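# Move six cart bottles into the fridge, close door

## Task

Carry all six bottles from the cart into the refrigerator so each one ends up standing upright, then close the fridge door completely. The task fails if a glass bottle drops any real distance, if the door is swung open or closed violently, or if the robot tips over or is left leaning. When finished, release everything and back the robot away.

## Robot and tools

Robot: TidyBot++, a mobile base 0.54 m long, 0.50 m wide and 0.38 m tall on four driven casters. It carries a single seven-joint arm ending in a two-finger gripper. The shoulder sits 0.12 m ahead of the base centre, 0.68 m up. Arm segments: upper arm 0.42 m, forearm 0.31 m, hand 0.31 m from wrist to the hand point. Cameras: base_camera (pinhole, 644x364) and wrist_camera (fisheye, 644x476), which looks along the hand.

Frames (metres): base frame has its origin on the floor below the base centre, x ahead, y to the left, z up. The odometry frame is the base frame as it was when the scene began. hand_pose is the point between the finger pads, in the base frame; the hand's z axis runs out along the fingers and the fingers close along its y axis.

Tool move: all arguments are optional. An action uses any of base, joints, target, plus optional speeds; these start together.
- base: an object with any of translate_m (metres, forward positive, -2 to 2), strafe_m (metres, left positive, -2 to 2), rotate_rad (radians, counter-clockwise positive, -6.3 to 6.3). These are offsets relative to the base's pose when the command begins, not positions.
- joints: an object of absolute joint angles by name for the one arm: joint_1_rad (any angle; positive turns the arm clockwise from above, opposite to heading), joint_2_rad (-2.249 to 2.249, shoulder, 0 is upright, positive leans forward), joint_3_rad (any angle), joint_4_rad (-2.579 to 2.579, elbow, 0 straight), joint_5_rad (any), joint_6_rad (-2.099 to 2.099, wrist), joint_7_rad (any; 1.57 with hand pointing down opens fingers left/right), gripper_pos (0 open to 1 closed; gap roughly 85 x (1 - gripper_pos) mm). Tolerance for done is ±0.039 for joints 1 to 4, ±0.095 for 5 to 7, ±0.03 for the gripper. Free-turning joints go the short way, so send steps under half a turn.
- target: one list of seven numbers [x, y, z, qw, qx, qy, qz], an absolute hand pose in the base frame, position in metres. With target, joints may only contain gripper_pos.
- speeds: caps for this action only: translate_m and strafe_m 0.05 to 0.5 m/s (give one of them if both are used), rotate_rad 0.1 to 1.57 rad/s.
- cameras: list from base_camera, wrist_camera, all; omitted means all, [] means none.
- blocking: true or omitted waits until everything stops; false returns in about 0.5 s while motion continues.
A move with no action just reports state and images. Unknown keys make a call invalid; values outside limits are refused, and a refusal or an uncommanded stop cancels your remaining calls in that reply.

wait: seconds from 0 to 10, plus cameras; returns state, early if running moves finish. stop: brakes every running motion (cameras optional). zoom_image: camera (base_camera or wrist_camera) and region [x0, y0, x1, y1] in pixels from the top-left, no larger than 504 by 504, on that camera's latest image. finished_scene: scene, the current scene number; irreversible.

Result lines: move gives done or the worst status; base_status, joint_status, hand_status report each motion (moving, done, off_target, contact_stop, time_out, not_followed, torque_fault, limit_stop_at_motor_heat). hand_pose is the measured hand; hand_target is where the commanded joints would put it. joint_positions, motor_effort (percent of max, peak in brackets), base_odometry (x, y, heading in rad), base_tilt (degrees forward/right), on_its_own, pictures (camera order), Motor temperatures, earlier move. Warnings: joint command not followed, pose unreachable, cause:, ARM HIT, MOTOR HOT, OVER-TEMPERATURE FAULT.

Practical notes: hand targets usually land within about 3 cm; correct by adding (wanted minus measured) to the last target. To keep the hand still, resend hand_target, not hand_pose. A held load makes the arm sag; never command a loaded joint to its current reading. An unreachable pose makes the arm roam up to 10 s then time_out. Poses low and close ahead of the base, pointing forward, behave badly and may strike the base. A downward-pointing hand reaches at most about 0.94 m high, near the base. Closed fingertips extend about 20 mm past the hand point. When a carried bottle touches a shelf, hand_pose stops descending though commands go lower; watch images and effort.

Hazards: the arm does not avoid obstacles and keeps pressing; driving or turning while the arm is snagged above about 0.6 m can topple the robot, as can reaching far out from the folded pose or swinging a stretched arm sideways. Torque spikes (limits 104.5 N m joints 1 to 4, 51.3 N m joints 5 to 7) freeze the arm 10 s. Hot motors (75 °C) make the arm sink. Release glass bottles only once they rest upright, move the fridge door gently, avoid crushing grips on resting objects, and back away at the end.

Each tool is called after "Request:" as name([rows], argument=value, ...), one row to a line, values as JSON.

## Session

Request:
move()

Scene clock: 0.00 s.
Motor temperatures (°C): [35 36 39 34 45 41 48]
base_odometry: x=+0.000 y=+0.000 heading=+0.000
base_tilt: forward=-0.2 right=+0.2
base_status: not commanded
joint_positions: joint_1_rad=+0.012 joint_2_rad=-0.388 joint_3_rad=+3.092 joint_4_rad=-2.504 joint_5_rad=+0.042 joint_6_rad=-0.861 joint_7_rad=+1.615 gripper_pos=+0.000
joint_status: not commanded
motor_effort: joint_1_rad=-2 joint_2_rad=-1 joint_3_rad=+1 joint_4_rad=+15 joint_5_rad=-1 joint_6_rad=+1 joint_7_rad=-1
hand_pose: x=+0.2792 y=-0.0047 z=+0.6010 quat_wxyz=(+0.027, +0.995, +0.052, +0.081) (m; base frame)
hand_target: x=+0.2783 y=-0.0047 z=+0.6004 quat_wxyz=(+0.027, +0.995, +0.052, +0.080) (m; base frame)
hand_status: not commanded
pictures: base_camera, wrist_camera

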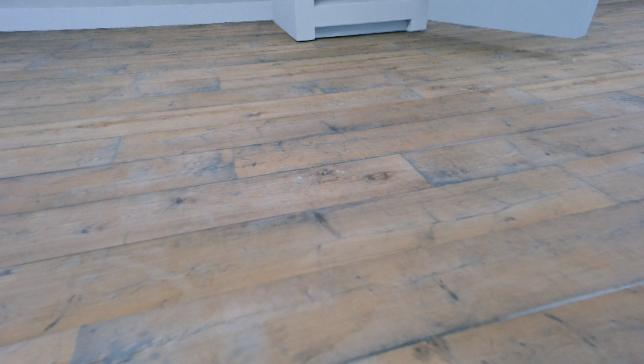

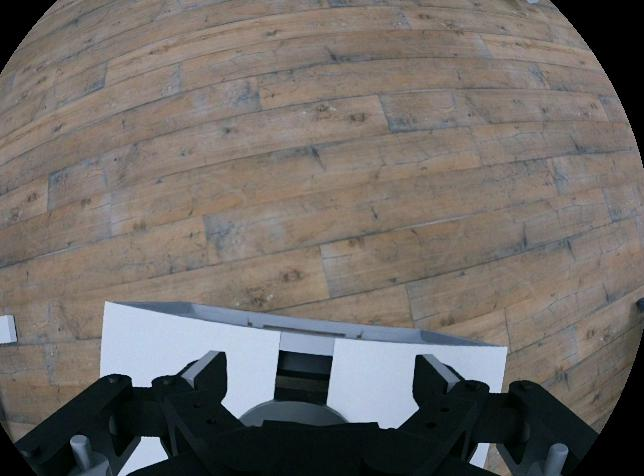

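Request:
move(joints={"joint_6_rad": 0.5})

Scene clock: 4.50 s.
Motor temperatures (°C): [35 36 38 34 45 41 48]
move: done
base_odometry: x=+0.000 y=+0.000 heading=+0.000
base_tilt: forward=-0.2 right=+0.2
base_status: not commanded
joint_positions: joint_1_rad=+0.012 joint_2_rad=-0.388 joint_3_rad=+3.092 joint_4_rad=-2.500 joint_5_rad=+0.042 joint_6_rad=+0.458 joint_7_rad=+1.615 gripper_pos=+0.000
joint_status: all done
motor_effort: joint_1_rad=-2(2) joint_2_rad=-5(5) joint_3_rad=+1(1) joint_4_rad=+19(20) joint_5_rad=-1(2) joint_6_rad=+9(9) joint_7_rad=-1(2)
hand_pose: x=+0.5384 y=+0.0249 z=+0.8826 quat_wxyz=(+0.016, +0.734, +0.055, +0.676) (m; base frame)
hand_target: x=+0.5381 y=+0.0256 z=+0.8918 quat_wxyz=(+0.016, +0.722, +0.055, +0.689) (m; base frame)
hand_status: not commanded
pictures: base_camera, wrist_camera

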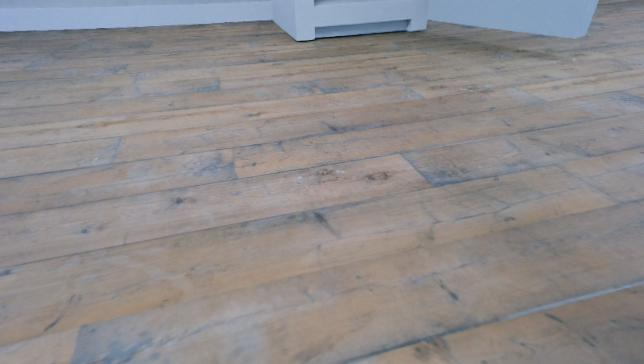

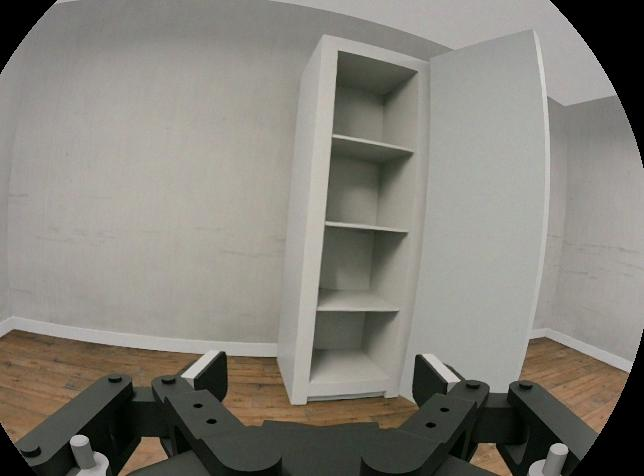

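Request:
zoom_image(camera="wrist_camera", region=[230, 20, 560, 420])

Request:
move(joints={"joint_1_rad": 1.57}, cameras=["wrist_camera"])

Request:
move(joints={"joint_1_rad": 3.1}, cameras=["wrist_camera"])

Request:
move(joints={"joint_1_rad": 4.7}, cameras=["wrist_camera"])

Scaled by 1.260.

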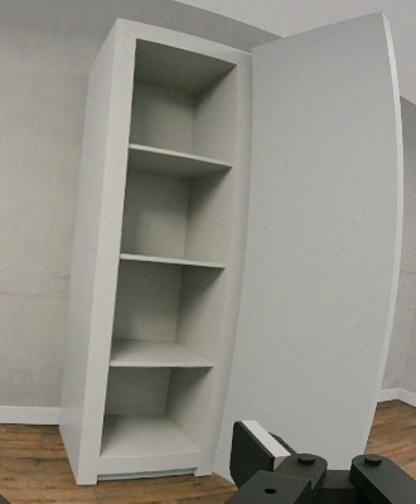

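Scene clock: 10.77 s.
Motor temperatures (°C): [35 36 38 34 45 41 48]
move: done
base_odometry: x=+0.000 y=+0.000 heading=+0.000
base_tilt: forward=-0.2 right=+0.2
base_status: not commanded
joint_positions: joint_1_rad=+1.545 joint_2_rad=-0.388 joint_3_rad=+3.092 joint_4_rad=-2.500 joint_5_rad=+0.042 joint_6_rad=+0.458 joint_7_rad=+1.615 gripper_pos=+0.000
joint_status: all done
motor_effort: joint_1_rad=-2(3) joint_2_rad=-5(5) joint_3_rad=+1(2) joint_4_rad=+19(20) joint_5_rad=-1(2) joint_6_rad=+9(9) joint_7_rad=-1(2)
hand_pose: x=+0.1601 y=-0.4182 z=+0.8828 quat_wxyz=(+0.481, +0.567, -0.470, +0.476) (m; base frame)
hand_target: x=+0.1500 y=-0.4187 z=+0.8918 quat_wxyz=(+0.495, +0.552, -0.468, +0.479) (m; base frame)
hand_status: not commanded
pictures: wrist_camera

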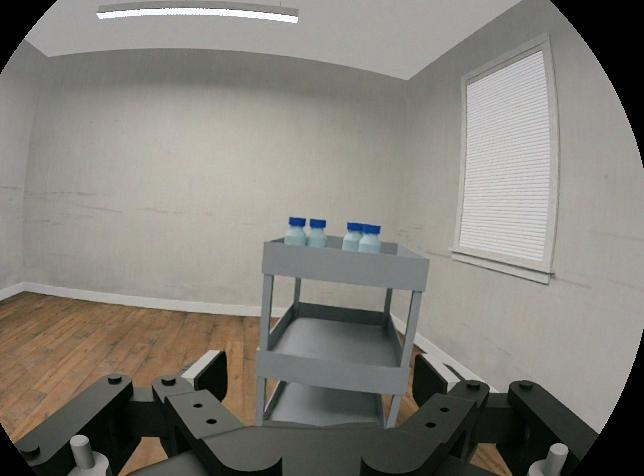

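Scene clock: 13.53 s.
Motor temperatures (°C): [35 36 38 34 45 41 48]
move: done
base_odometry: x=+0.000 y=+0.000 heading=+0.000
base_tilt: forward=-0.2 right=+0.2
base_status: not commanded
joint_positions: joint_1_rad=+3.075 joint_2_rad=-0.388 joint_3_rad=+3.092 joint_4_rad=-2.500 joint_5_rad=+0.042 joint_6_rad=+0.458 joint_7_rad=+1.615 gripper_pos=+0.000
joint_status: all done
motor_effort: joint_1_rad=-1(3) joint_2_rad=-5(5) joint_3_rad=+1(2) joint_4_rad=+19(20) joint_5_rad=-1(2) joint_6_rad=+9(9) joint_7_rad=-1(2)
hand_pose: x=-0.2972 y=-0.0581 z=+0.8828 quat_wxyz=(+0.677, +0.084, -0.731, +0.010) (m; base frame)
hand_target: x=-0.2981 y=-0.0481 z=+0.8918 quat_wxyz=(+0.689, +0.074, -0.721, +0.003) (m; base frame)
hand_status: not commanded
pictures: wrist_camera

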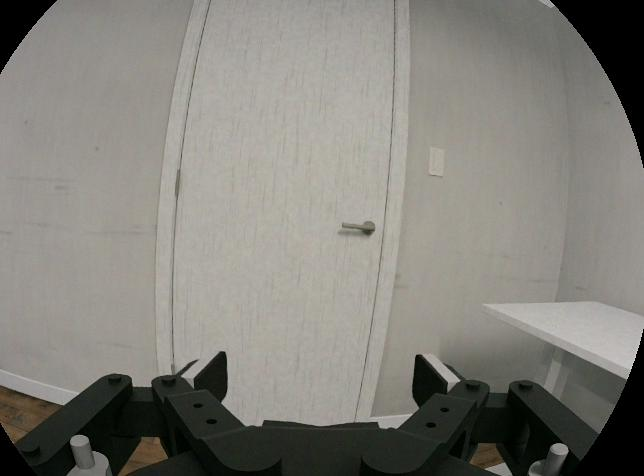

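Scene clock: 16.33 s.
Motor temperatures (°C): [35 36 38 34 45 41 48]
move: done
base_odometry: x=+0.000 y=+0.000 heading=+0.000
base_tilt: forward=-0.2 right=+0.2
base_status: not commanded
joint_positions: joint_1_rad=+4.675 joint_2_rad=-0.388 joint_3_rad=+3.092 joint_4_rad=-2.500 joint_5_rad=+0.042 joint_6_rad=+0.458 joint_7_rad=+1.615 gripper_pos=+0.000
joint_status: all done
motor_effort: joint_1_rad=-1(3) joint_2_rad=-5(5) joint_3_rad=+1(2) joint_4_rad=+20(20) joint_5_rad=-1(2) joint_6_rad=+9(9) joint_7_rad=-1(2)
hand_pose: x=+0.0731 y=+0.4177 z=+0.8828 quat_wxyz=(+0.479, -0.466, -0.570, -0.478) (m; base frame)
hand_target: x=+0.0831 y=+0.4183 z=+0.8918 quat_wxyz=(+0.482, -0.465, -0.555, -0.493) (m; base frame)
hand_status: not commanded
pictures: wrist_camera

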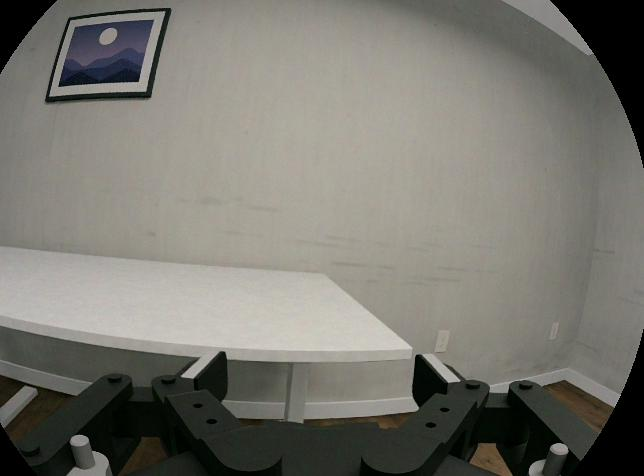

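Request:
move(base={"rotate_rad": -1.57}, joints={"joint_1_rad": 6.28, "joint_6_rad": 0.4})

Scene clock: 25.87 s.
Motor temperatures (°C): [35 36 38 34 45 41 48]
move: done
base_odometry: x=+0.000 y=+0.000 heading=-1.569
base_tilt: forward=-0.2 right=+0.2
base_status: done
joint_positions: joint_1_rad=+6.254 joint_2_rad=-0.388 joint_3_rad=+3.092 joint_4_rad=-2.500 joint_5_rad=+0.042 joint_6_rad=+0.455 joint_7_rad=+1.615 gripper_pos=+0.000
joint_status: all done
motor_effort: joint_1_rad=-2(3) joint_2_rad=-5(6) joint_3_rad=+0(2) joint_4_rad=+19(20) joint_5_rad=-1(2) joint_6_rad=+8(10) joint_7_rad=-1(2)
hand_pose: x=+0.5370 y=+0.0420 z=+0.8819 quat_wxyz=(-0.003, -0.734, -0.070, -0.676) (m; base frame)
hand_target: x=+0.5347 y=+0.0301 z=+0.8609 quat_wxyz=(-0.012, -0.755, -0.061, -0.652) (m; base frame)
hand_status: not commanded
pictures: base_camera, wrist_camera

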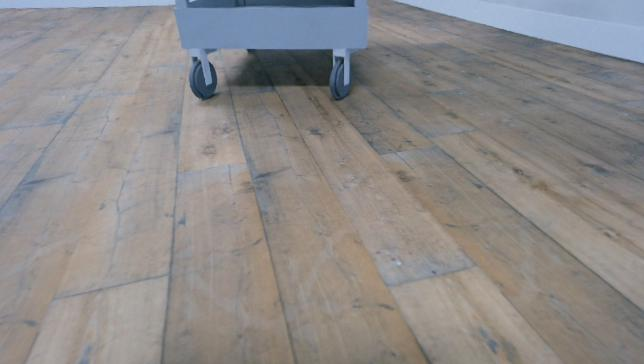

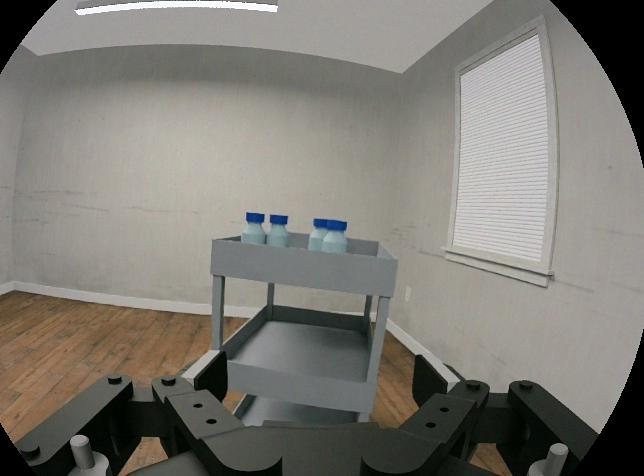

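Request:
move(base={"translate_m": 0.25}, joints={"joint_2_rad": -0.3, "joint_4_rad": -1.5, "joint_6_rad": -0.9, "joint_3_rad": 3.14, "joint_5_rad": 0.0, "joint_7_rad": 1.57})

Scene clock: 35.23 s.
Motor temperatures (°C): [35 36 38 34 45 41 48]
move: done
base_odometry: x=+0.000 y=-0.250 heading=-1.570
base_tilt: forward=-0.2 right=+0.2
base_status: done
joint_positions: joint_1_rad=+6.255 joint_2_rad=-0.322 joint_3_rad=+3.117 joint_4_rad=-1.505 joint_5_rad=+0.034 joint_6_rad=-0.843 joint_7_rad=+1.613 gripper_pos=+0.000
joint_status: all done
motor_effort: joint_1_rad=-2(2) joint_2_rad=-8(12) joint_3_rad=+1(2) joint_4_rad=+20(22) joint_5_rad=-1(2) joint_6_rad=+8(10) joint_7_rad=-1(2)
hand_pose: x=+0.5559 y=+0.0186 z=+1.0629 quat_wxyz=(-0.018, -0.847, -0.044, -0.529) (m; base frame)
hand_target: x=+0.5563 y=+0.0036 z=+1.0405 quat_wxyz=(+0.001, -0.867, -0.002, -0.498) (m; base frame)
hand_status: not commanded
pictures: base_camera, wrist_camera

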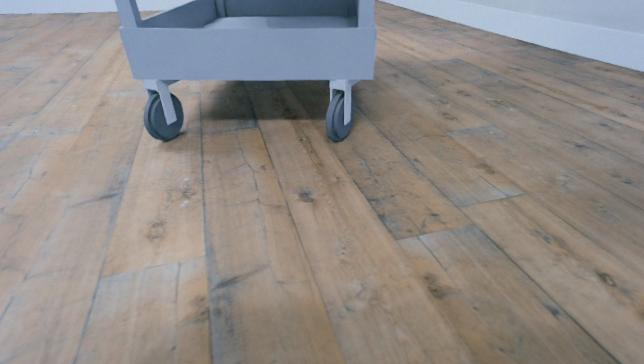

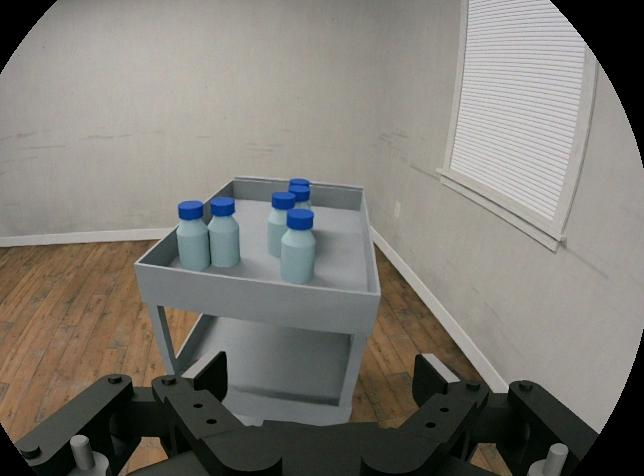

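Request:
zoom_image(camera="wrist_camera", region=[130, 160, 390, 340])

Scaled by 1.938.

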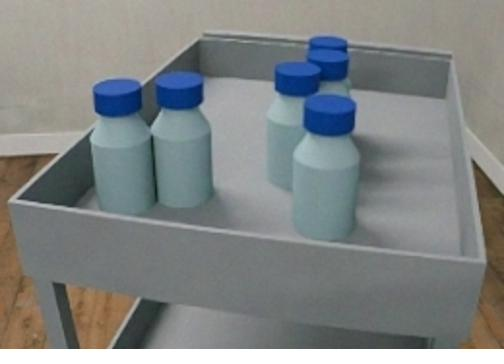

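Request:
move(base={"translate_m": 0.13, "strafe_m": 0.025}, joints={"joint_1_rad": 0.0, "joint_2_rad": 0.235, "joint_4_rad": -1.835, "joint_6_rad": 0.5, "joint_3_rad": 3.14, "joint_5_rad": 0.0, "joint_7_rad": 1.57})

Scene clock: 115.83 s.
Motor temperatures (°C): [35 36 38 35 45 41 48]
move: done
base_odometry: x=+0.025 y=-0.381 heading=-1.571
base_tilt: forward=-0.1 right=+0.2
base_status: done
joint_positions: joint_1_rad=+6.257 joint_2_rad=+0.224 joint_3_rad=+3.119 joint_4_rad=-1.815 joint_5_rad=+0.034 joint_6_rad=+0.455 joint_7_rad=+1.613 gripper_pos=+0.000
joint_status: all done
motor_effort: joint_1_rad=-1(2) joint_2_rad=-27(30) joint_3_rad=+0(1) joint_4_rad=+20(23) joint_5_rad=-1(2) joint_6_rad=+9(10) joint_7_rad=-1(2)
hand_pose: x=+0.8030 y=+0.0382 z=+0.9458 quat_wxyz=(-0.001, -0.711, -0.047, -0.702) (m; base frame)
hand_target: x=+0.8042 y=+0.0023 z=+0.9408 quat_wxyz=(+0.001, -0.707, +0.000, -0.707) (m; base frame)
hand_status: not commanded
pictures: base_camera, wrist_camera

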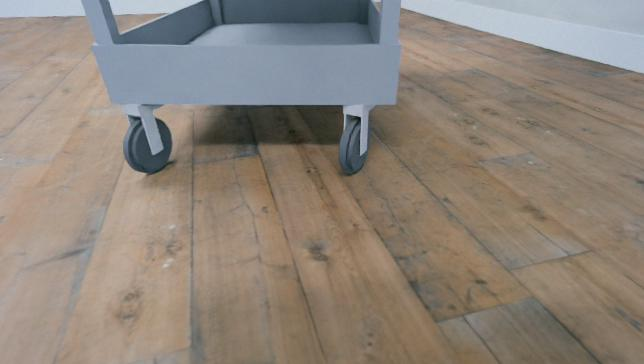

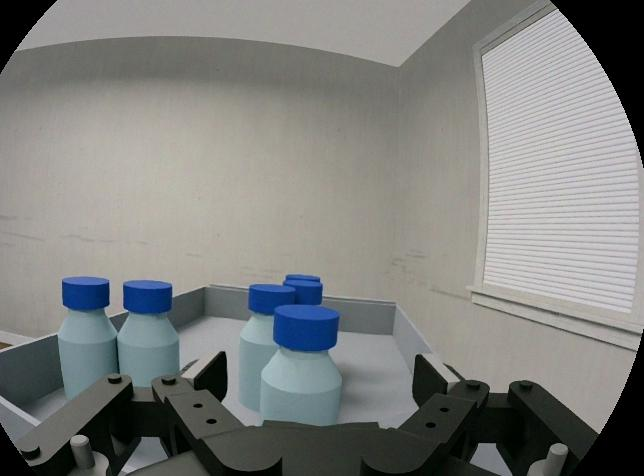

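Request:
move(joints={"joint_1_rad": 0.026, "joint_2_rad": 0.255, "joint_4_rad": -1.86, "joint_6_rad": 0.56, "joint_3_rad": 3.165, "joint_5_rad": -0.04, "joint_7_rad": 1.53}, cameras=["wrist_camera"])

Scene clock: 126.93 s.
Motor temperatures (°C): [35 36 38 35 45 41 48]
move: done
base_odometry: x=+0.025 y=-0.381 heading=-1.571
base_tilt: forward=-0.1 right=+0.2
base_status: not commanded
joint_positions: joint_1_rad=+6.291 joint_2_rad=+0.238 joint_3_rad=+3.150 joint_4_rad=-1.841 joint_5_rad=-0.006 joint_6_rad=+0.525 joint_7_rad=+1.569 gripper_pos=+0.000
joint_status: all done
motor_effort: joint_1_rad=-2(4) joint_2_rad=-28(29) joint_3_rad=+0(2) joint_4_rad=+20(21) joint_5_rad=-1(2) joint_6_rad=+9(10) joint_7_rad=-2(2)
hand_pose: x=+0.8042 y=-0.0099 z=+0.9430 quat_wxyz=(-0.005, -0.701, +0.008, -0.713) (m; base frame)
hand_target: x=+0.8045 y=-0.0372 z=+0.9310 quat_wxyz=(+0.000, -0.700, +0.049, -0.713) (m; base frame)
hand_status: not commanded
pictures: wrist_camera

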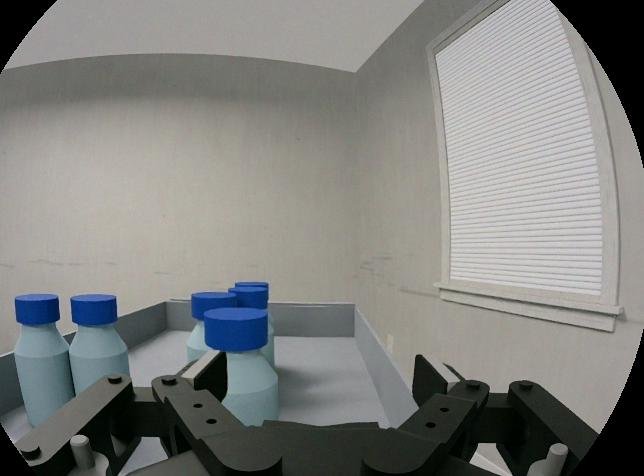

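Request:
move(base={"strafe_m": 0.063}, joints={"joint_1_rad": 0.01, "joint_2_rad": 0.27, "joint_4_rad": -1.88, "joint_6_rad": 0.573}, cameras=["wrist_camera"])

Scene clock: 136.53 s.
Motor temperatures (°C): [35 36 38 35 45 41 48]
move: done
base_odometry: x=+0.088 y=-0.381 heading=-1.571
base_tilt: forward=-0.1 right=+0.2
base_status: done
joint_positions: joint_1_rad=+6.290 joint_2_rad=+0.253 joint_3_rad=+3.153 joint_4_rad=-1.861 joint_5_rad=-0.007 joint_6_rad=+0.537 joint_7_rad=+1.569 gripper_pos=+0.000
joint_status: all done
motor_effort: joint_1_rad=-2(5) joint_2_rad=-28(29) joint_3_rad=+0(2) joint_4_rad=+19(20) joint_5_rad=-1(2) joint_6_rad=+9(9) joint_7_rad=-1(2)
hand_pose: x=+0.8047 y=-0.0108 z=+0.9244 quat_wxyz=(-0.006, -0.709, +0.009, -0.705) (m; base frame)
hand_target: x=+0.8053 y=-0.0263 z=+0.9132 quat_wxyz=(+0.005, -0.708, +0.043, -0.705) (m; base frame)
hand_status: not commanded
pictures: wrist_camera

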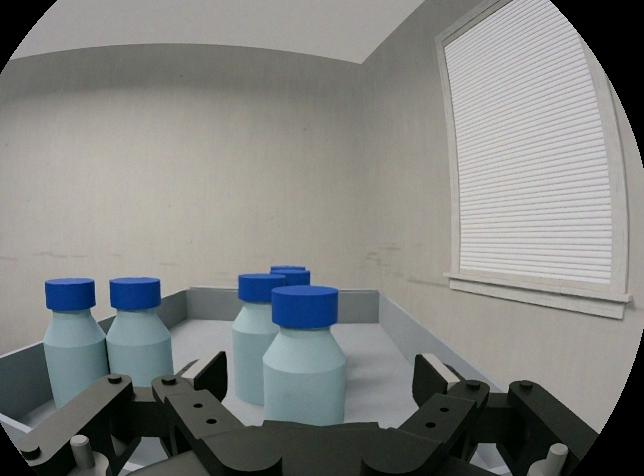

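Request:
move(base={"translate_m": 0.13, "strafe_m": 0.004}, speeds={"translate_m": 0.15}, cameras=["wrist_camera"])

Scene clock: 144.30 s.
Motor temperatures (°C): [35 37 38 35 45 41 48]
move: done
base_odometry: x=+0.093 y=-0.511 heading=-1.570
base_tilt: forward=-0.1 right=+0.2
base_status: done
joint_positions: joint_1_rad=+6.290 joint_2_rad=+0.260 joint_3_rad=+3.153 joint_4_rad=-1.863 joint_5_rad=-0.007 joint_6_rad=+0.537 joint_7_rad=+1.569 gripper_pos=+0.000
joint_status: not commanded
motor_effort: joint_1_rad=-2(2) joint_2_rad=-28(30) joint_3_rad=+0(1) joint_4_rad=+19(21) joint_5_rad=-1(1) joint_6_rad=+9(9) joint_7_rad=-1(2)
hand_pose: x=+0.8062 y=-0.0108 z=+0.9189 quat_wxyz=(-0.006, -0.712, +0.009, -0.702) (m; base frame)
hand_target: x=+0.8053 y=-0.0263 z=+0.9132 quat_wxyz=(+0.005, -0.708, +0.043, -0.705) (m; base frame)
hand_status: not commanded
pictures: wrist_camera

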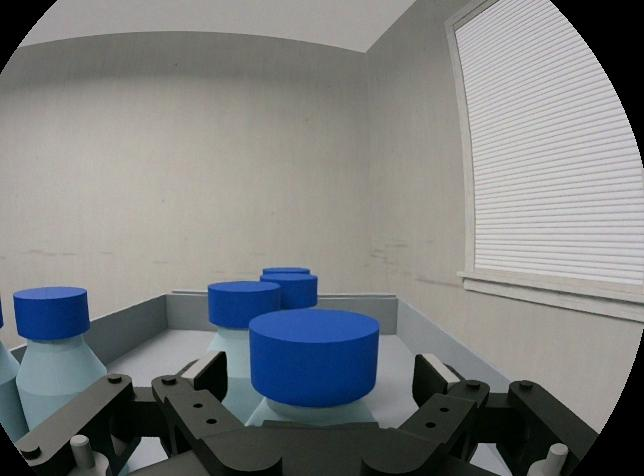

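Request:
move(joints={"gripper_pos": 0.5}, cameras=["wrist_camera"])

Scene clock: 148.77 s.
Motor temperatures (°C): [35 37 38 35 45 41 48]
move: off_target
base_odometry: x=+0.093 y=-0.511 heading=-1.570
base_tilt: forward=-0.1 right=+0.2
base_status: not commanded
joint_positions: joint_1_rad=+6.290 joint_2_rad=+0.260 joint_3_rad=+3.153 joint_4_rad=-1.863 joint_5_rad=-0.007 joint_6_rad=+0.538 joint_7_rad=+1.569 gripper_pos=+0.437
joint_status: gripper_pos off_target (ended at +0.437, target +0.500)
motor_effort: joint_1_rad=+0(2) joint_2_rad=-28(29) joint_3_rad=+2(2) joint_4_rad=+19(20) joint_5_rad=-2(2) joint_6_rad=+9(9) joint_7_rad=-1(2)
hand_pose: x=+0.8062 y=-0.0108 z=+0.9191 quat_wxyz=(-0.006, -0.712, +0.009, -0.702) (m; base frame)
hand_target: x=+0.8053 y=-0.0263 z=+0.9132 quat_wxyz=(+0.005, -0.708, +0.043, -0.705) (m; base frame)
hand_status: not commanded
pictures: wrist_camera

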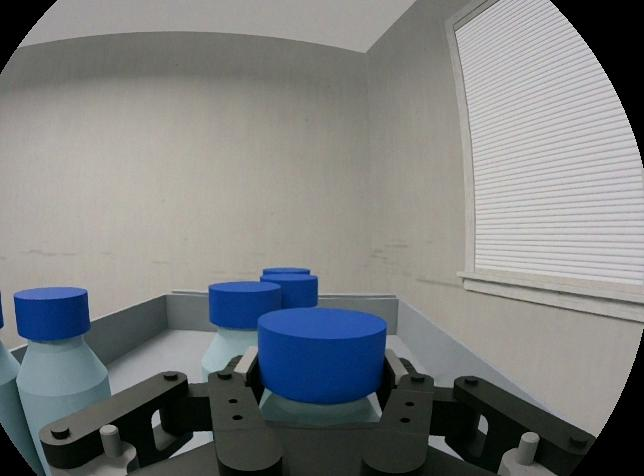

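Request:
move(joints={"gripper_pos": 0.7}, cameras=[])

Request:
move(joints={"joint_2_rad": 0.22, "joint_4_rad": -1.75, "joint_6_rad": 0.39}, cameras=["wrist_camera"])

Scene clock: 157.10 s.
Motor temperatures (°C): [35 37 38 35 45 41 48]
move: off_target
base_odometry: x=+0.093 y=-0.511 heading=-1.570
base_tilt: forward=-0.1 right=+0.2
base_status: not commanded
joint_positions: joint_1_rad=+6.290 joint_2_rad=+0.260 joint_3_rad=+3.153 joint_4_rad=-1.863 joint_5_rad=-0.007 joint_6_rad=+0.538 joint_7_rad=+1.569 gripper_pos=+0.437
joint_status: gripper_pos off_target (ended at +0.437, target +0.700)
motor_effort: joint_1_rad=+0(1) joint_2_rad=-28(28) joint_3_rad=+1(2) joint_4_rad=+19(20) joint_5_rad=-2(2) joint_6_rad=+9(9) joint_7_rad=-1(2)
hand_pose: x=+0.8062 y=-0.0108 z=+0.9191 quat_wxyz=(-0.006, -0.712, +0.009, -0.702) (m; base frame)
hand_target: x=+0.8053 y=-0.0263 z=+0.9132 quat_wxyz=(+0.005, -0.708, +0.043, -0.705) (m; base frame)
hand_status: not commanded
pictures: none
No camera images: "cameras" was empty.

Scene clock: 158.10 s.
Motor temperatures (°C): [35 37 38 35 45 41 48]
move: off_target
base_odometry: x=+0.093 y=-0.511 heading=-1.570
base_tilt: forward=-0.1 right=+0.2
base_status: not commanded
joint_positions: joint_1_rad=+6.290 joint_2_rad=+0.260 joint_3_rad=+3.153 joint_4_rad=-1.782 joint_5_rad=-0.007 joint_6_rad=+0.410 joint_7_rad=+1.569 gripper_pos=+0.437
joint_status: joint_2_rad off_target (ended at +0.260, target +0.220); the others done
motor_effort: joint_1_rad=-2(2) joint_2_rad=-35(36) joint_3_rad=+0(2) joint_4_rad=+25(26) joint_5_rad=-1(2) joint_6_rad=+14(14) joint_7_rad=-1(2)
hand_pose: x=+0.8179 y=-0.0108 z=+0.9267 quat_wxyz=(-0.005, -0.728, +0.009, -0.685) (m; base frame)
hand_target: x=+0.8115 y=-0.0247 z=+0.9673 quat_wxyz=(+0.009, -0.709, +0.043, -0.704) (m; base frame)
hand_status: not commanded
pictures: wrist_camera

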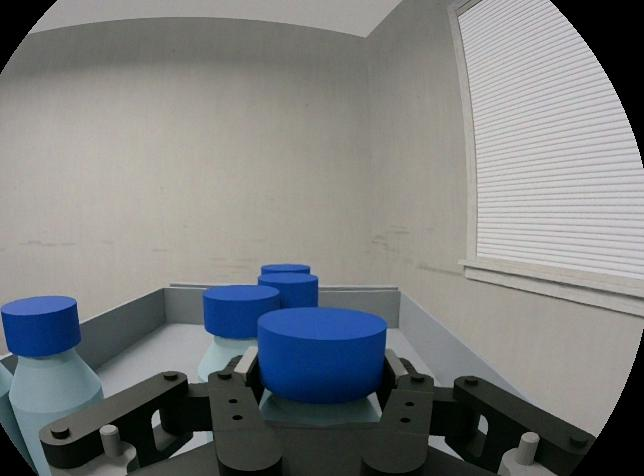

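Request:
move(joints={"joint_2_rad": 0.13, "joint_4_rad": -1.60, "joint_6_rad": 0.15}, cameras=["wrist_camera"])

Scene clock: 161.77 s.
Motor temperatures (°C): [35 37 38 35 45 41 48]
move: done
base_odometry: x=+0.093 y=-0.511 heading=-1.570
base_tilt: forward=-0.1 right=+0.2
base_status: not commanded
joint_positions: joint_1_rad=+6.290 joint_2_rad=+0.167 joint_3_rad=+3.153 joint_4_rad=-1.624 joint_5_rad=-0.007 joint_6_rad=+0.179 joint_7_rad=+1.569 gripper_pos=+0.437
joint_status: all done
motor_effort: joint_1_rad=-2(2) joint_2_rad=-33(38) joint_3_rad=+0(1) joint_4_rad=+27(28) joint_5_rad=-1(1) joint_6_rad=+13(15) joint_7_rad=-1(2)
hand_pose: x=+0.8069 y=-0.0103 z=+1.0145 quat_wxyz=(-0.004, -0.722, +0.009, -0.692) (m; base frame)
hand_target: x=+0.7951 y=-0.0219 z=+1.0463 quat_wxyz=(+0.013, -0.709, +0.041, -0.704) (m; base frame)
hand_status: not commanded
pictures: wrist_camera

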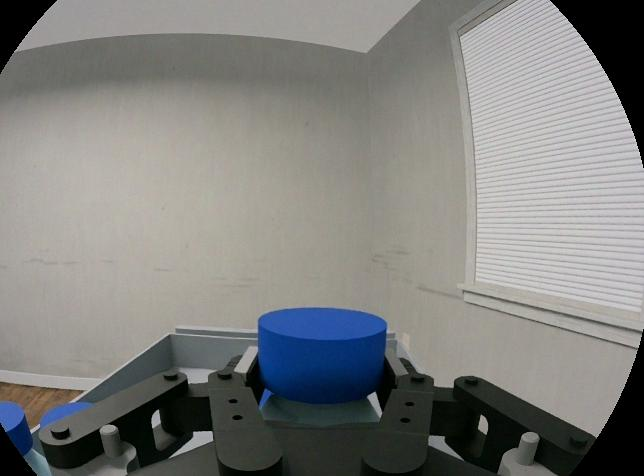

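Request:
move(joints={"joint_2_rad": 0.1, "joint_4_rad": -1.36, "joint_6_rad": -0.1}, cameras=[])

Request:
move(base={"translate_m": -0.35}, speeds={"translate_m": 0.25}, cameras=["wrist_camera"])

Request:
move(base={"rotate_rad": 1.57}, speeds={"rotate_rad": 0.6})

Scene clock: 180.43 s.
Motor temperatures (°C): [35 38 38 36 45 41 48]
move: off_target
base_odometry: x=+0.093 y=-0.511 heading=-1.570
base_tilt: forward=-0.1 right=+0.2
base_status: not commanded
joint_positions: joint_1_rad=+6.290 joint_2_rad=+0.144 joint_3_rad=+3.153 joint_4_rad=-1.387 joint_5_rad=-0.007 joint_6_rad=-0.070 joint_7_rad=+1.569 gripper_pos=+0.437
joint_status: joint_2_rad off_target (ended at +0.144, target +0.100); the others done
motor_effort: joint_1_rad=-2(2) joint_2_rad=-33(35) joint_3_rad=+0(1) joint_4_rad=+27(29) joint_5_rad=+0(1) joint_6_rad=+14(15) joint_7_rad=-1(2)
hand_pose: x=+0.8047 y=-0.0098 z=+1.1011 quat_wxyz=(-0.004, -0.718, +0.008, -0.696) (m; base frame)
hand_target: x=+0.7847 y=-0.0185 z=+1.1386 quat_wxyz=(+0.017, -0.702, +0.038, -0.711) (m; base frame)
hand_status: not commanded
pictures: none
No camera images: "cameras" was empty.

Scene clock: 182.70 s.
Motor temperatures (°C): [35 38 38 36 45 41 48]
move: done
base_odometry: x=+0.093 y=-0.161 heading=-1.570
base_tilt: forward=-0.2 right=+0.2
base_status: done
joint_positions: joint_1_rad=+6.290 joint_2_rad=+0.138 joint_3_rad=+3.154 joint_4_rad=-1.387 joint_5_rad=-0.007 joint_6_rad=-0.075 joint_7_rad=+1.569 gripper_pos=+0.437
joint_status: not commanded
motor_effort: joint_1_rad=-1(5) joint_2_rad=-32(37) joint_3_rad=+0(3) joint_4_rad=+28(29) joint_5_rad=-1(2) joint_6_rad=+14(14) joint_7_rad=-1(2)
hand_pose: x=+0.8020 y=-0.0107 z=+1.1040 quat_wxyz=(-0.004, -0.717, +0.009, -0.697) (m; base frame)
hand_target: x=+0.7847 y=-0.0185 z=+1.1386 quat_wxyz=(+0.017, -0.702, +0.038, -0.711) (m; base frame)
hand_status: not commanded
pictures: wrist_camera

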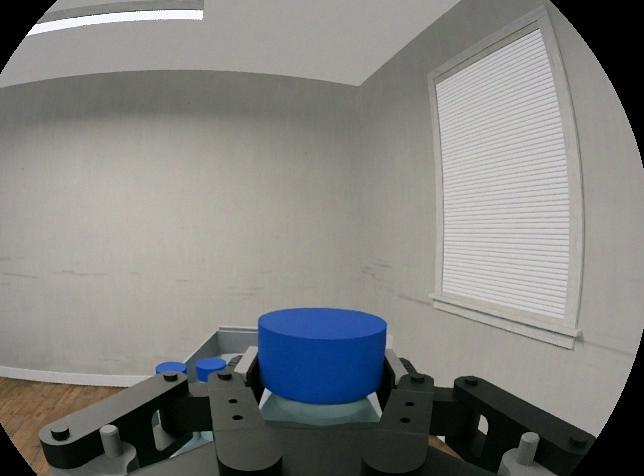

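Scene clock: 186.07 s.
Motor temperatures (°C): [35 38 38 36 45 41 48]
move: done
base_odometry: x=+0.093 y=-0.161 heading=-0.001
base_tilt: forward=-0.1 right=+0.2
base_status: done
joint_positions: joint_1_rad=+6.289 joint_2_rad=+0.138 joint_3_rad=+3.161 joint_4_rad=-1.387 joint_5_rad=-0.007 joint_6_rad=-0.075 joint_7_rad=+1.569 gripper_pos=+0.437
joint_status: not commanded
motor_effort: joint_1_rad=-1(6) joint_2_rad=-32(34) joint_3_rad=+0(4) joint_4_rad=+27(28) joint_5_rad=-1(2) joint_6_rad=+14(14) joint_7_rad=-2(2)
hand_pose: x=+0.8020 y=-0.0148 z=+1.1039 quat_wxyz=(-0.007, -0.717, +0.011, -0.697) (m; base frame)
hand_target: x=+0.7847 y=-0.0185 z=+1.1386 quat_wxyz=(+0.017, -0.702, +0.038, -0.711) (m; base frame)
hand_status: not commanded
pictures: base_camera, wrist_camera

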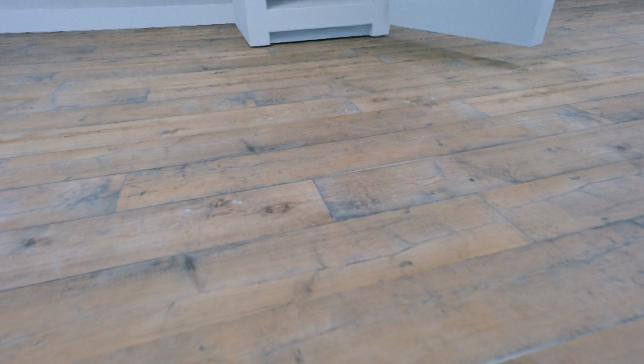

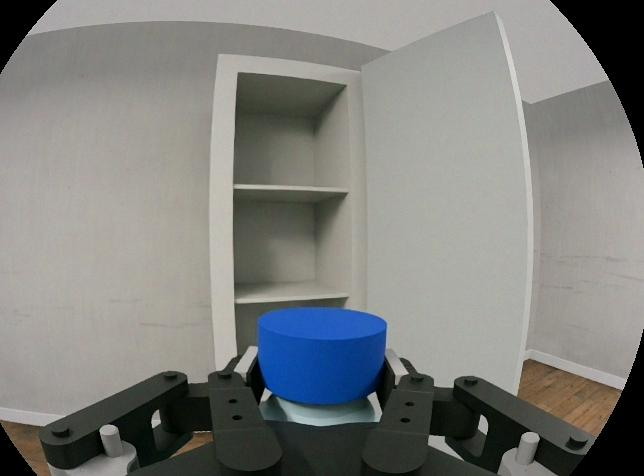

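Request:
move(base={"translate_m": 0.82, "strafe_m": -0.12, "rotate_rad": 0.13}, speeds={"translate_m": 0.35, "rotate_rad": 0.3})

Scene clock: 201.60 s.
Motor temperatures (°C): [35 39 38 36 45 41 48]
move: done
base_odometry: x=+0.913 y=-0.281 heading=+0.130
base_tilt: forward=-0.1 right=+0.2
base_status: done
joint_positions: joint_1_rad=+6.291 joint_2_rad=+0.136 joint_3_rad=+3.162 joint_4_rad=-1.387 joint_5_rad=-0.007 joint_6_rad=-0.077 joint_7_rad=+1.569 gripper_pos=+0.437
joint_status: not commanded
motor_effort: joint_1_rad=-1(6) joint_2_rad=-32(36) joint_3_rad=+0(4) joint_4_rad=+27(29) joint_5_rad=-1(2) joint_6_rad=+14(14) joint_7_rad=-1(2)
hand_pose: x=+0.8014 y=-0.0163 z=+1.1045 quat_wxyz=(-0.008, -0.717, +0.012, -0.697) (m; base frame)
hand_target: x=+0.7847 y=-0.0185 z=+1.1386 quat_wxyz=(+0.017, -0.702, +0.038, -0.711) (m; base frame)
hand_status: not commanded
pictures: base_camera, wrist_camera

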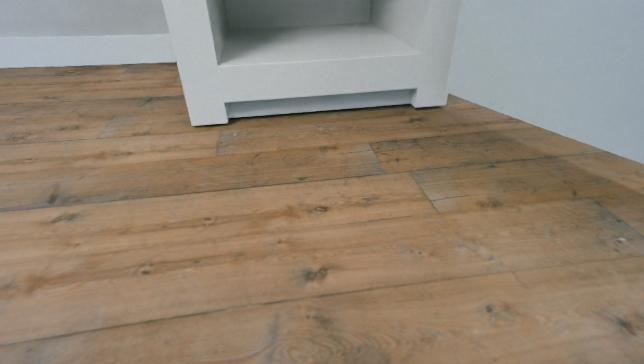

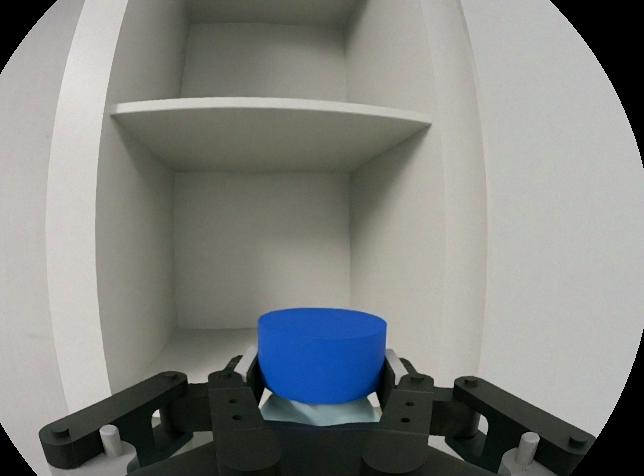

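Request:
move(base={"translate_m": 0.08, "strafe_m": -0.146, "rotate_rad": 0.18}, speeds={"translate_m": 0.25, "rotate_rad": 0.3})

Scene clock: 266.57 s.
Motor temperatures (°C): [35 41 38 37 45 41 48]
move: done
base_odometry: x=+1.011 y=-0.416 heading=+0.311
base_tilt: forward=-0.1 right=+0.2
base_status: done
joint_positions: joint_1_rad=+6.294 joint_2_rad=+0.136 joint_3_rad=+3.166 joint_4_rad=-1.387 joint_5_rad=-0.007 joint_6_rad=-0.077 joint_7_rad=+1.569 gripper_pos=+0.437
joint_status: not commanded
motor_effort: joint_1_rad=-1(5) joint_2_rad=-32(35) joint_3_rad=+0(4) joint_4_rad=+27(28) joint_5_rad=-1(1) joint_6_rad=+14(14) joint_7_rad=-1(2)
hand_pose: x=+0.8012 y=-0.0204 z=+1.1046 quat_wxyz=(-0.010, -0.717, +0.014, -0.697) (m; base frame)
hand_target: x=+0.7847 y=-0.0185 z=+1.1386 quat_wxyz=(+0.017, -0.702, +0.038, -0.711) (m; base frame)
hand_status: not commanded
pictures: base_camera, wrist_camera

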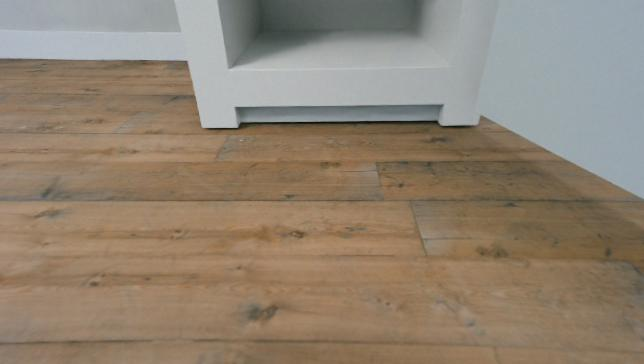

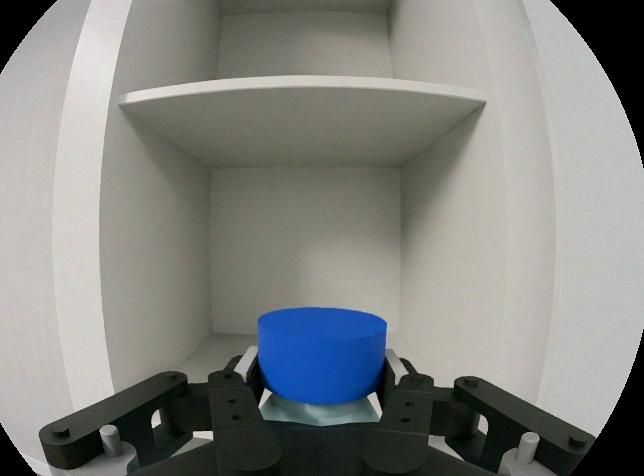

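Request:
move(joints={"joint_1_rad": -0.12}, base={"translate_m": 0.25}, speeds={"translate_m": 0.25}, cameras=["wrist_camera", "base_camera"])

Scene clock: 282.20 s.
Motor temperatures (°C): [35 41 38 37 45 41 48]
move: done
base_odometry: x=+1.249 y=-0.339 heading=+0.311
base_tilt: forward=-0.1 right=+0.1
base_status: done
joint_positions: joint_1_rad=+6.173 joint_2_rad=+0.135 joint_3_rad=+3.163 joint_4_rad=-1.387 joint_5_rad=-0.007 joint_6_rad=-0.078 joint_7_rad=+1.569 gripper_pos=+0.437
joint_status: all done
motor_effort: joint_1_rad=-1(5) joint_2_rad=-32(36) joint_3_rad=+0(3) joint_4_rad=+27(29) joint_5_rad=-1(2) joint_6_rad=+14(15) joint_7_rad=-2(2)
hand_pose: x=+0.7982 y=+0.0629 z=+1.1048 quat_wxyz=(+0.033, -0.717, -0.030, -0.696) (m; base frame)
hand_target: x=+0.7815 y=+0.0679 z=+1.1386 quat_wxyz=(+0.064, -0.703, -0.008, -0.708) (m; base frame)
hand_status: not commanded
pictures: base_camera, wrist_camera

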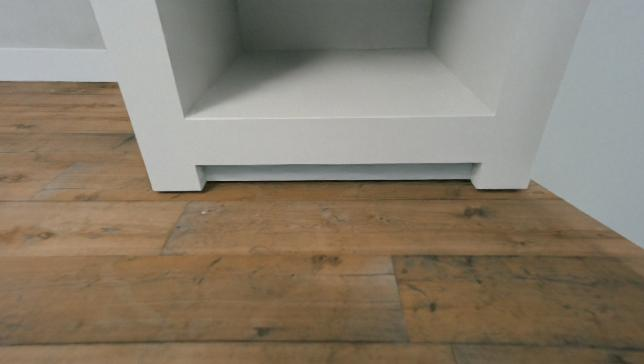

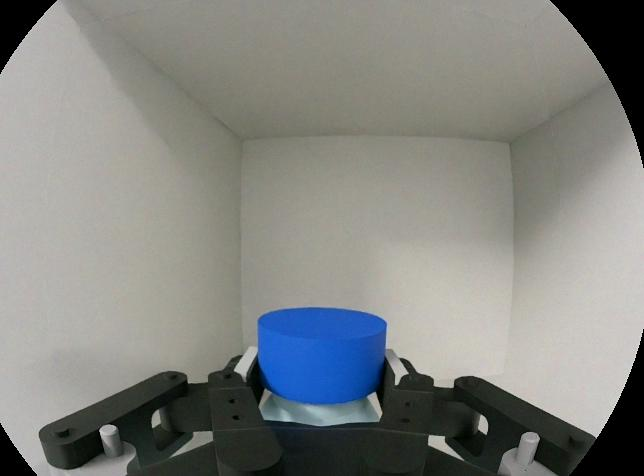

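Request:
move(base={"translate_m": 0.29}, speeds={"translate_m": 0.2}, cameras=["wrist_camera", "base_camera"])

Scene clock: 289.93 s.
Motor temperatures (°C): [35 41 38 37 45 41 48]
move: done
base_odometry: x=+1.526 y=-0.251 heading=+0.310
base_tilt: forward=-0.1 right=+0.2
base_status: done
joint_positions: joint_1_rad=+6.173 joint_2_rad=+0.135 joint_3_rad=+3.163 joint_4_rad=-1.387 joint_5_rad=-0.007 joint_6_rad=-0.078 joint_7_rad=+1.569 gripper_pos=+0.437
joint_status: not commanded
motor_effort: joint_1_rad=-2(3) joint_2_rad=-32(36) joint_3_rad=+0(2) joint_4_rad=+28(28) joint_5_rad=-1(2) joint_6_rad=+13(14) joint_7_rad=-1(2)
hand_pose: x=+0.7981 y=+0.0628 z=+1.1050 quat_wxyz=(+0.033, -0.717, -0.030, -0.696) (m; base frame)
hand_target: x=+0.7815 y=+0.0679 z=+1.1386 quat_wxyz=(+0.064, -0.703, -0.008, -0.708) (m; base frame)
hand_status: not commanded
pictures: base_camera, wrist_camera

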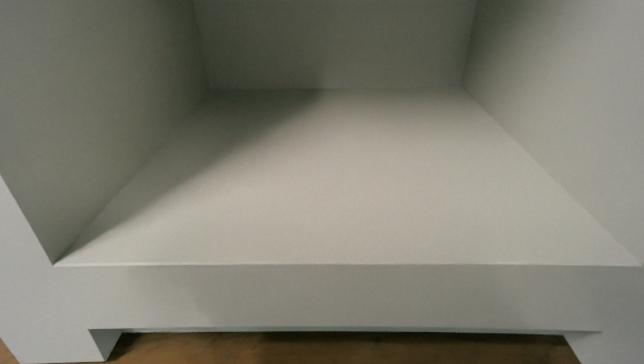

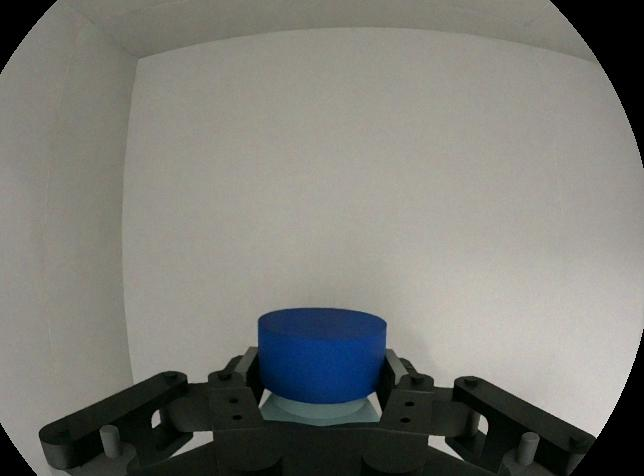

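Request:
move(joints={"joint_4_rad": -1.44, "joint_6_rad": -0.02}, cameras=["wrist_camera"])

Request:
move(joints={"joint_4_rad": -1.475, "joint_6_rad": 0.015}, cameras=["wrist_camera"])

Scene clock: 301.07 s.
Motor temperatures (°C): [35 41 38 37 45 41 48]
move: done
base_odometry: x=+1.526 y=-0.251 heading=+0.310
base_tilt: forward=-0.1 right=+0.2
base_status: not commanded
joint_positions: joint_1_rad=+6.173 joint_2_rad=+0.135 joint_3_rad=+3.163 joint_4_rad=-1.455 joint_5_rad=-0.007 joint_6_rad=-0.065 joint_7_rad=+1.569 gripper_pos=+0.437
joint_status: all done
motor_effort: joint_1_rad=-2(2) joint_2_rad=-32(35) joint_3_rad=+0(1) joint_4_rad=+27(30) joint_5_rad=-1(1) joint_6_rad=+14(14) joint_7_rad=-1(2)
hand_pose: x=+0.7976 y=+0.0627 z=+1.0664 quat_wxyz=(+0.032, -0.736, -0.031, -0.676) (m; base frame)
hand_target: x=+0.7834 y=+0.0671 z=+1.1135 quat_wxyz=(+0.062, -0.703, -0.007, -0.708) (m; base frame)
hand_status: not commanded
pictures: wrist_camera

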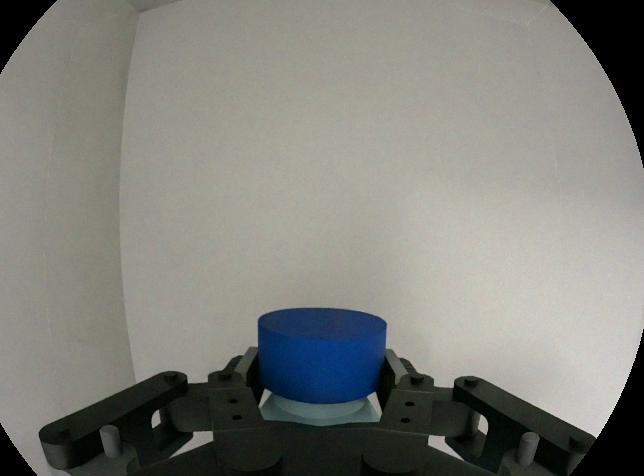

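Scene clock: 301.77 s.
Motor temperatures (°C): [35 41 38 37 45 41 48]
move: done
base_odometry: x=+1.526 y=-0.251 heading=+0.310
base_tilt: forward=-0.1 right=+0.2
base_status: not commanded
joint_positions: joint_1_rad=+6.173 joint_2_rad=+0.135 joint_3_rad=+3.163 joint_4_rad=-1.486 joint_5_rad=-0.007 joint_6_rad=-0.043 joint_7_rad=+1.569 gripper_pos=+0.437
joint_status: all done
motor_effort: joint_1_rad=-1(2) joint_2_rad=-32(34) joint_3_rad=+0(1) joint_4_rad=+27(29) joint_5_rad=-1(1) joint_6_rad=+14(14) joint_7_rad=-1(2)
hand_pose: x=+0.7970 y=+0.0625 z=+1.0540 quat_wxyz=(+0.032, -0.739, -0.031, -0.673) (m; base frame)
hand_target: x=+0.7836 y=+0.0666 z=+1.1025 quat_wxyz=(+0.062, -0.703, -0.006, -0.708) (m; base frame)
hand_status: not commanded
pictures: wrist_camera

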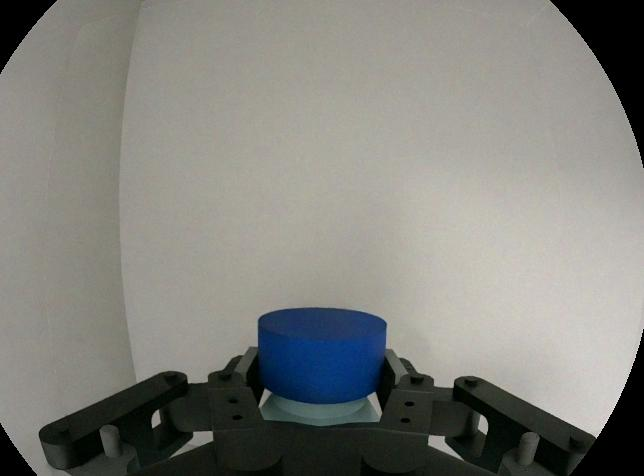

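Request:
move(joints={"joint_4_rad": -1.50, "joint_6_rad": 0.125}, cameras=["wrist_camera"])

Scene clock: 307.03 s.
Motor temperatures (°C): [35 42 38 37 45 41 48]
move: done
base_odometry: x=+1.526 y=-0.251 heading=+0.310
base_tilt: forward=-0.1 right=+0.2
base_status: not commanded
joint_positions: joint_1_rad=+6.173 joint_2_rad=+0.135 joint_3_rad=+3.163 joint_4_rad=-1.512 joint_5_rad=-0.007 joint_6_rad=+0.069 joint_7_rad=+1.569 gripper_pos=+0.437
joint_status: all done
motor_effort: joint_1_rad=-2(2) joint_2_rad=-33(33) joint_3_rad=+0(0) joint_4_rad=+28(28) joint_5_rad=-1(1) joint_6_rad=+14(15) joint_7_rad=-1(2)
hand_pose: x=+0.7978 y=+0.0624 z=+1.0722 quat_wxyz=(+0.033, -0.709, -0.029, -0.704) (m; base frame)
hand_target: x=+0.7822 y=+0.0652 z=+1.1210 quat_wxyz=(+0.063, -0.672, -0.004, -0.737) (m; base frame)
hand_status: not commanded
pictures: wrist_camera

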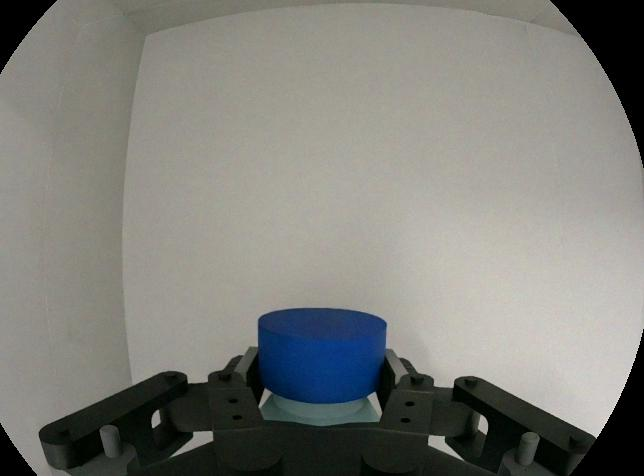

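Request:
move(joints={"joint_4_rad": -1.54, "joint_6_rad": 0.165}, cameras=[])

Request:
move(joints={"joint_4_rad": -1.57, "joint_6_rad": 0.195}, cameras=["wrist_camera"])

Scene clock: 311.57 s.
Motor temperatures (°C): [35 42 38 37 45 41 48]
move: done
base_odometry: x=+1.526 y=-0.251 heading=+0.310
base_tilt: forward=-0.1 right=+0.2
base_status: not commanded
joint_positions: joint_1_rad=+6.173 joint_2_rad=+0.135 joint_3_rad=+3.163 joint_4_rad=-1.551 joint_5_rad=-0.007 joint_6_rad=+0.103 joint_7_rad=+1.569 gripper_pos=+0.437
joint_status: all done
motor_effort: joint_1_rad=-1(2) joint_2_rad=-32(34) joint_3_rad=+0(1) joint_4_rad=+27(29) joint_5_rad=-1(1) joint_6_rad=+13(14) joint_7_rad=-1(2)
hand_pose: x=+0.7967 y=+0.0622 z=+1.0586 quat_wxyz=(+0.033, -0.711, -0.029, -0.702) (m; base frame)
hand_target: x=+0.7816 y=+0.0646 z=+1.1085 quat_wxyz=(+0.062, -0.672, -0.004, -0.737) (m; base frame)
hand_status: not commanded
pictures: none
No camera images: "cameras" was empty.

Scene clock: 312.23 s.
Motor temperatures (°C): [35 42 38 37 45 41 48]
move: done
base_odometry: x=+1.526 y=-0.251 heading=+0.310
base_tilt: forward=-0.1 right=+0.2
base_status: not commanded
joint_positions: joint_1_rad=+6.173 joint_2_rad=+0.135 joint_3_rad=+3.163 joint_4_rad=-1.580 joint_5_rad=-0.007 joint_6_rad=+0.131 joint_7_rad=+1.569 gripper_pos=+0.437
joint_status: all done
motor_effort: joint_1_rad=-1(2) joint_2_rad=-32(33) joint_3_rad=+0(1) joint_4_rad=+27(29) joint_5_rad=-1(1) joint_6_rad=+14(14) joint_7_rad=-1(2)
hand_pose: x=+0.7955 y=+0.0620 z=+1.0493 quat_wxyz=(+0.033, -0.711, -0.029, -0.702) (m; base frame)
hand_target: x=+0.7808 y=+0.0641 z=+1.0991 quat_wxyz=(+0.062, -0.672, -0.004, -0.738) (m; base frame)
hand_status: not commanded
pictures: wrist_camera

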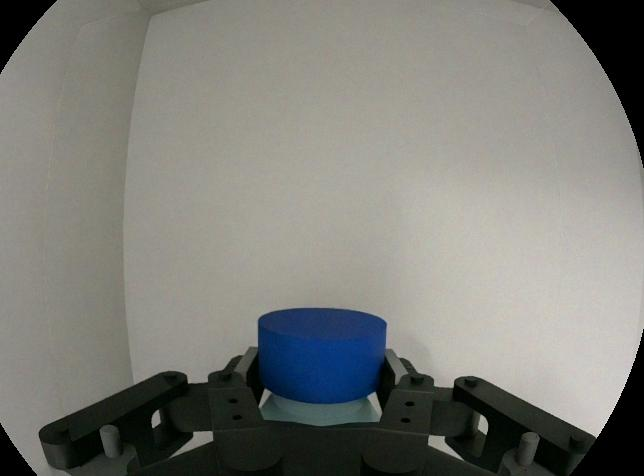

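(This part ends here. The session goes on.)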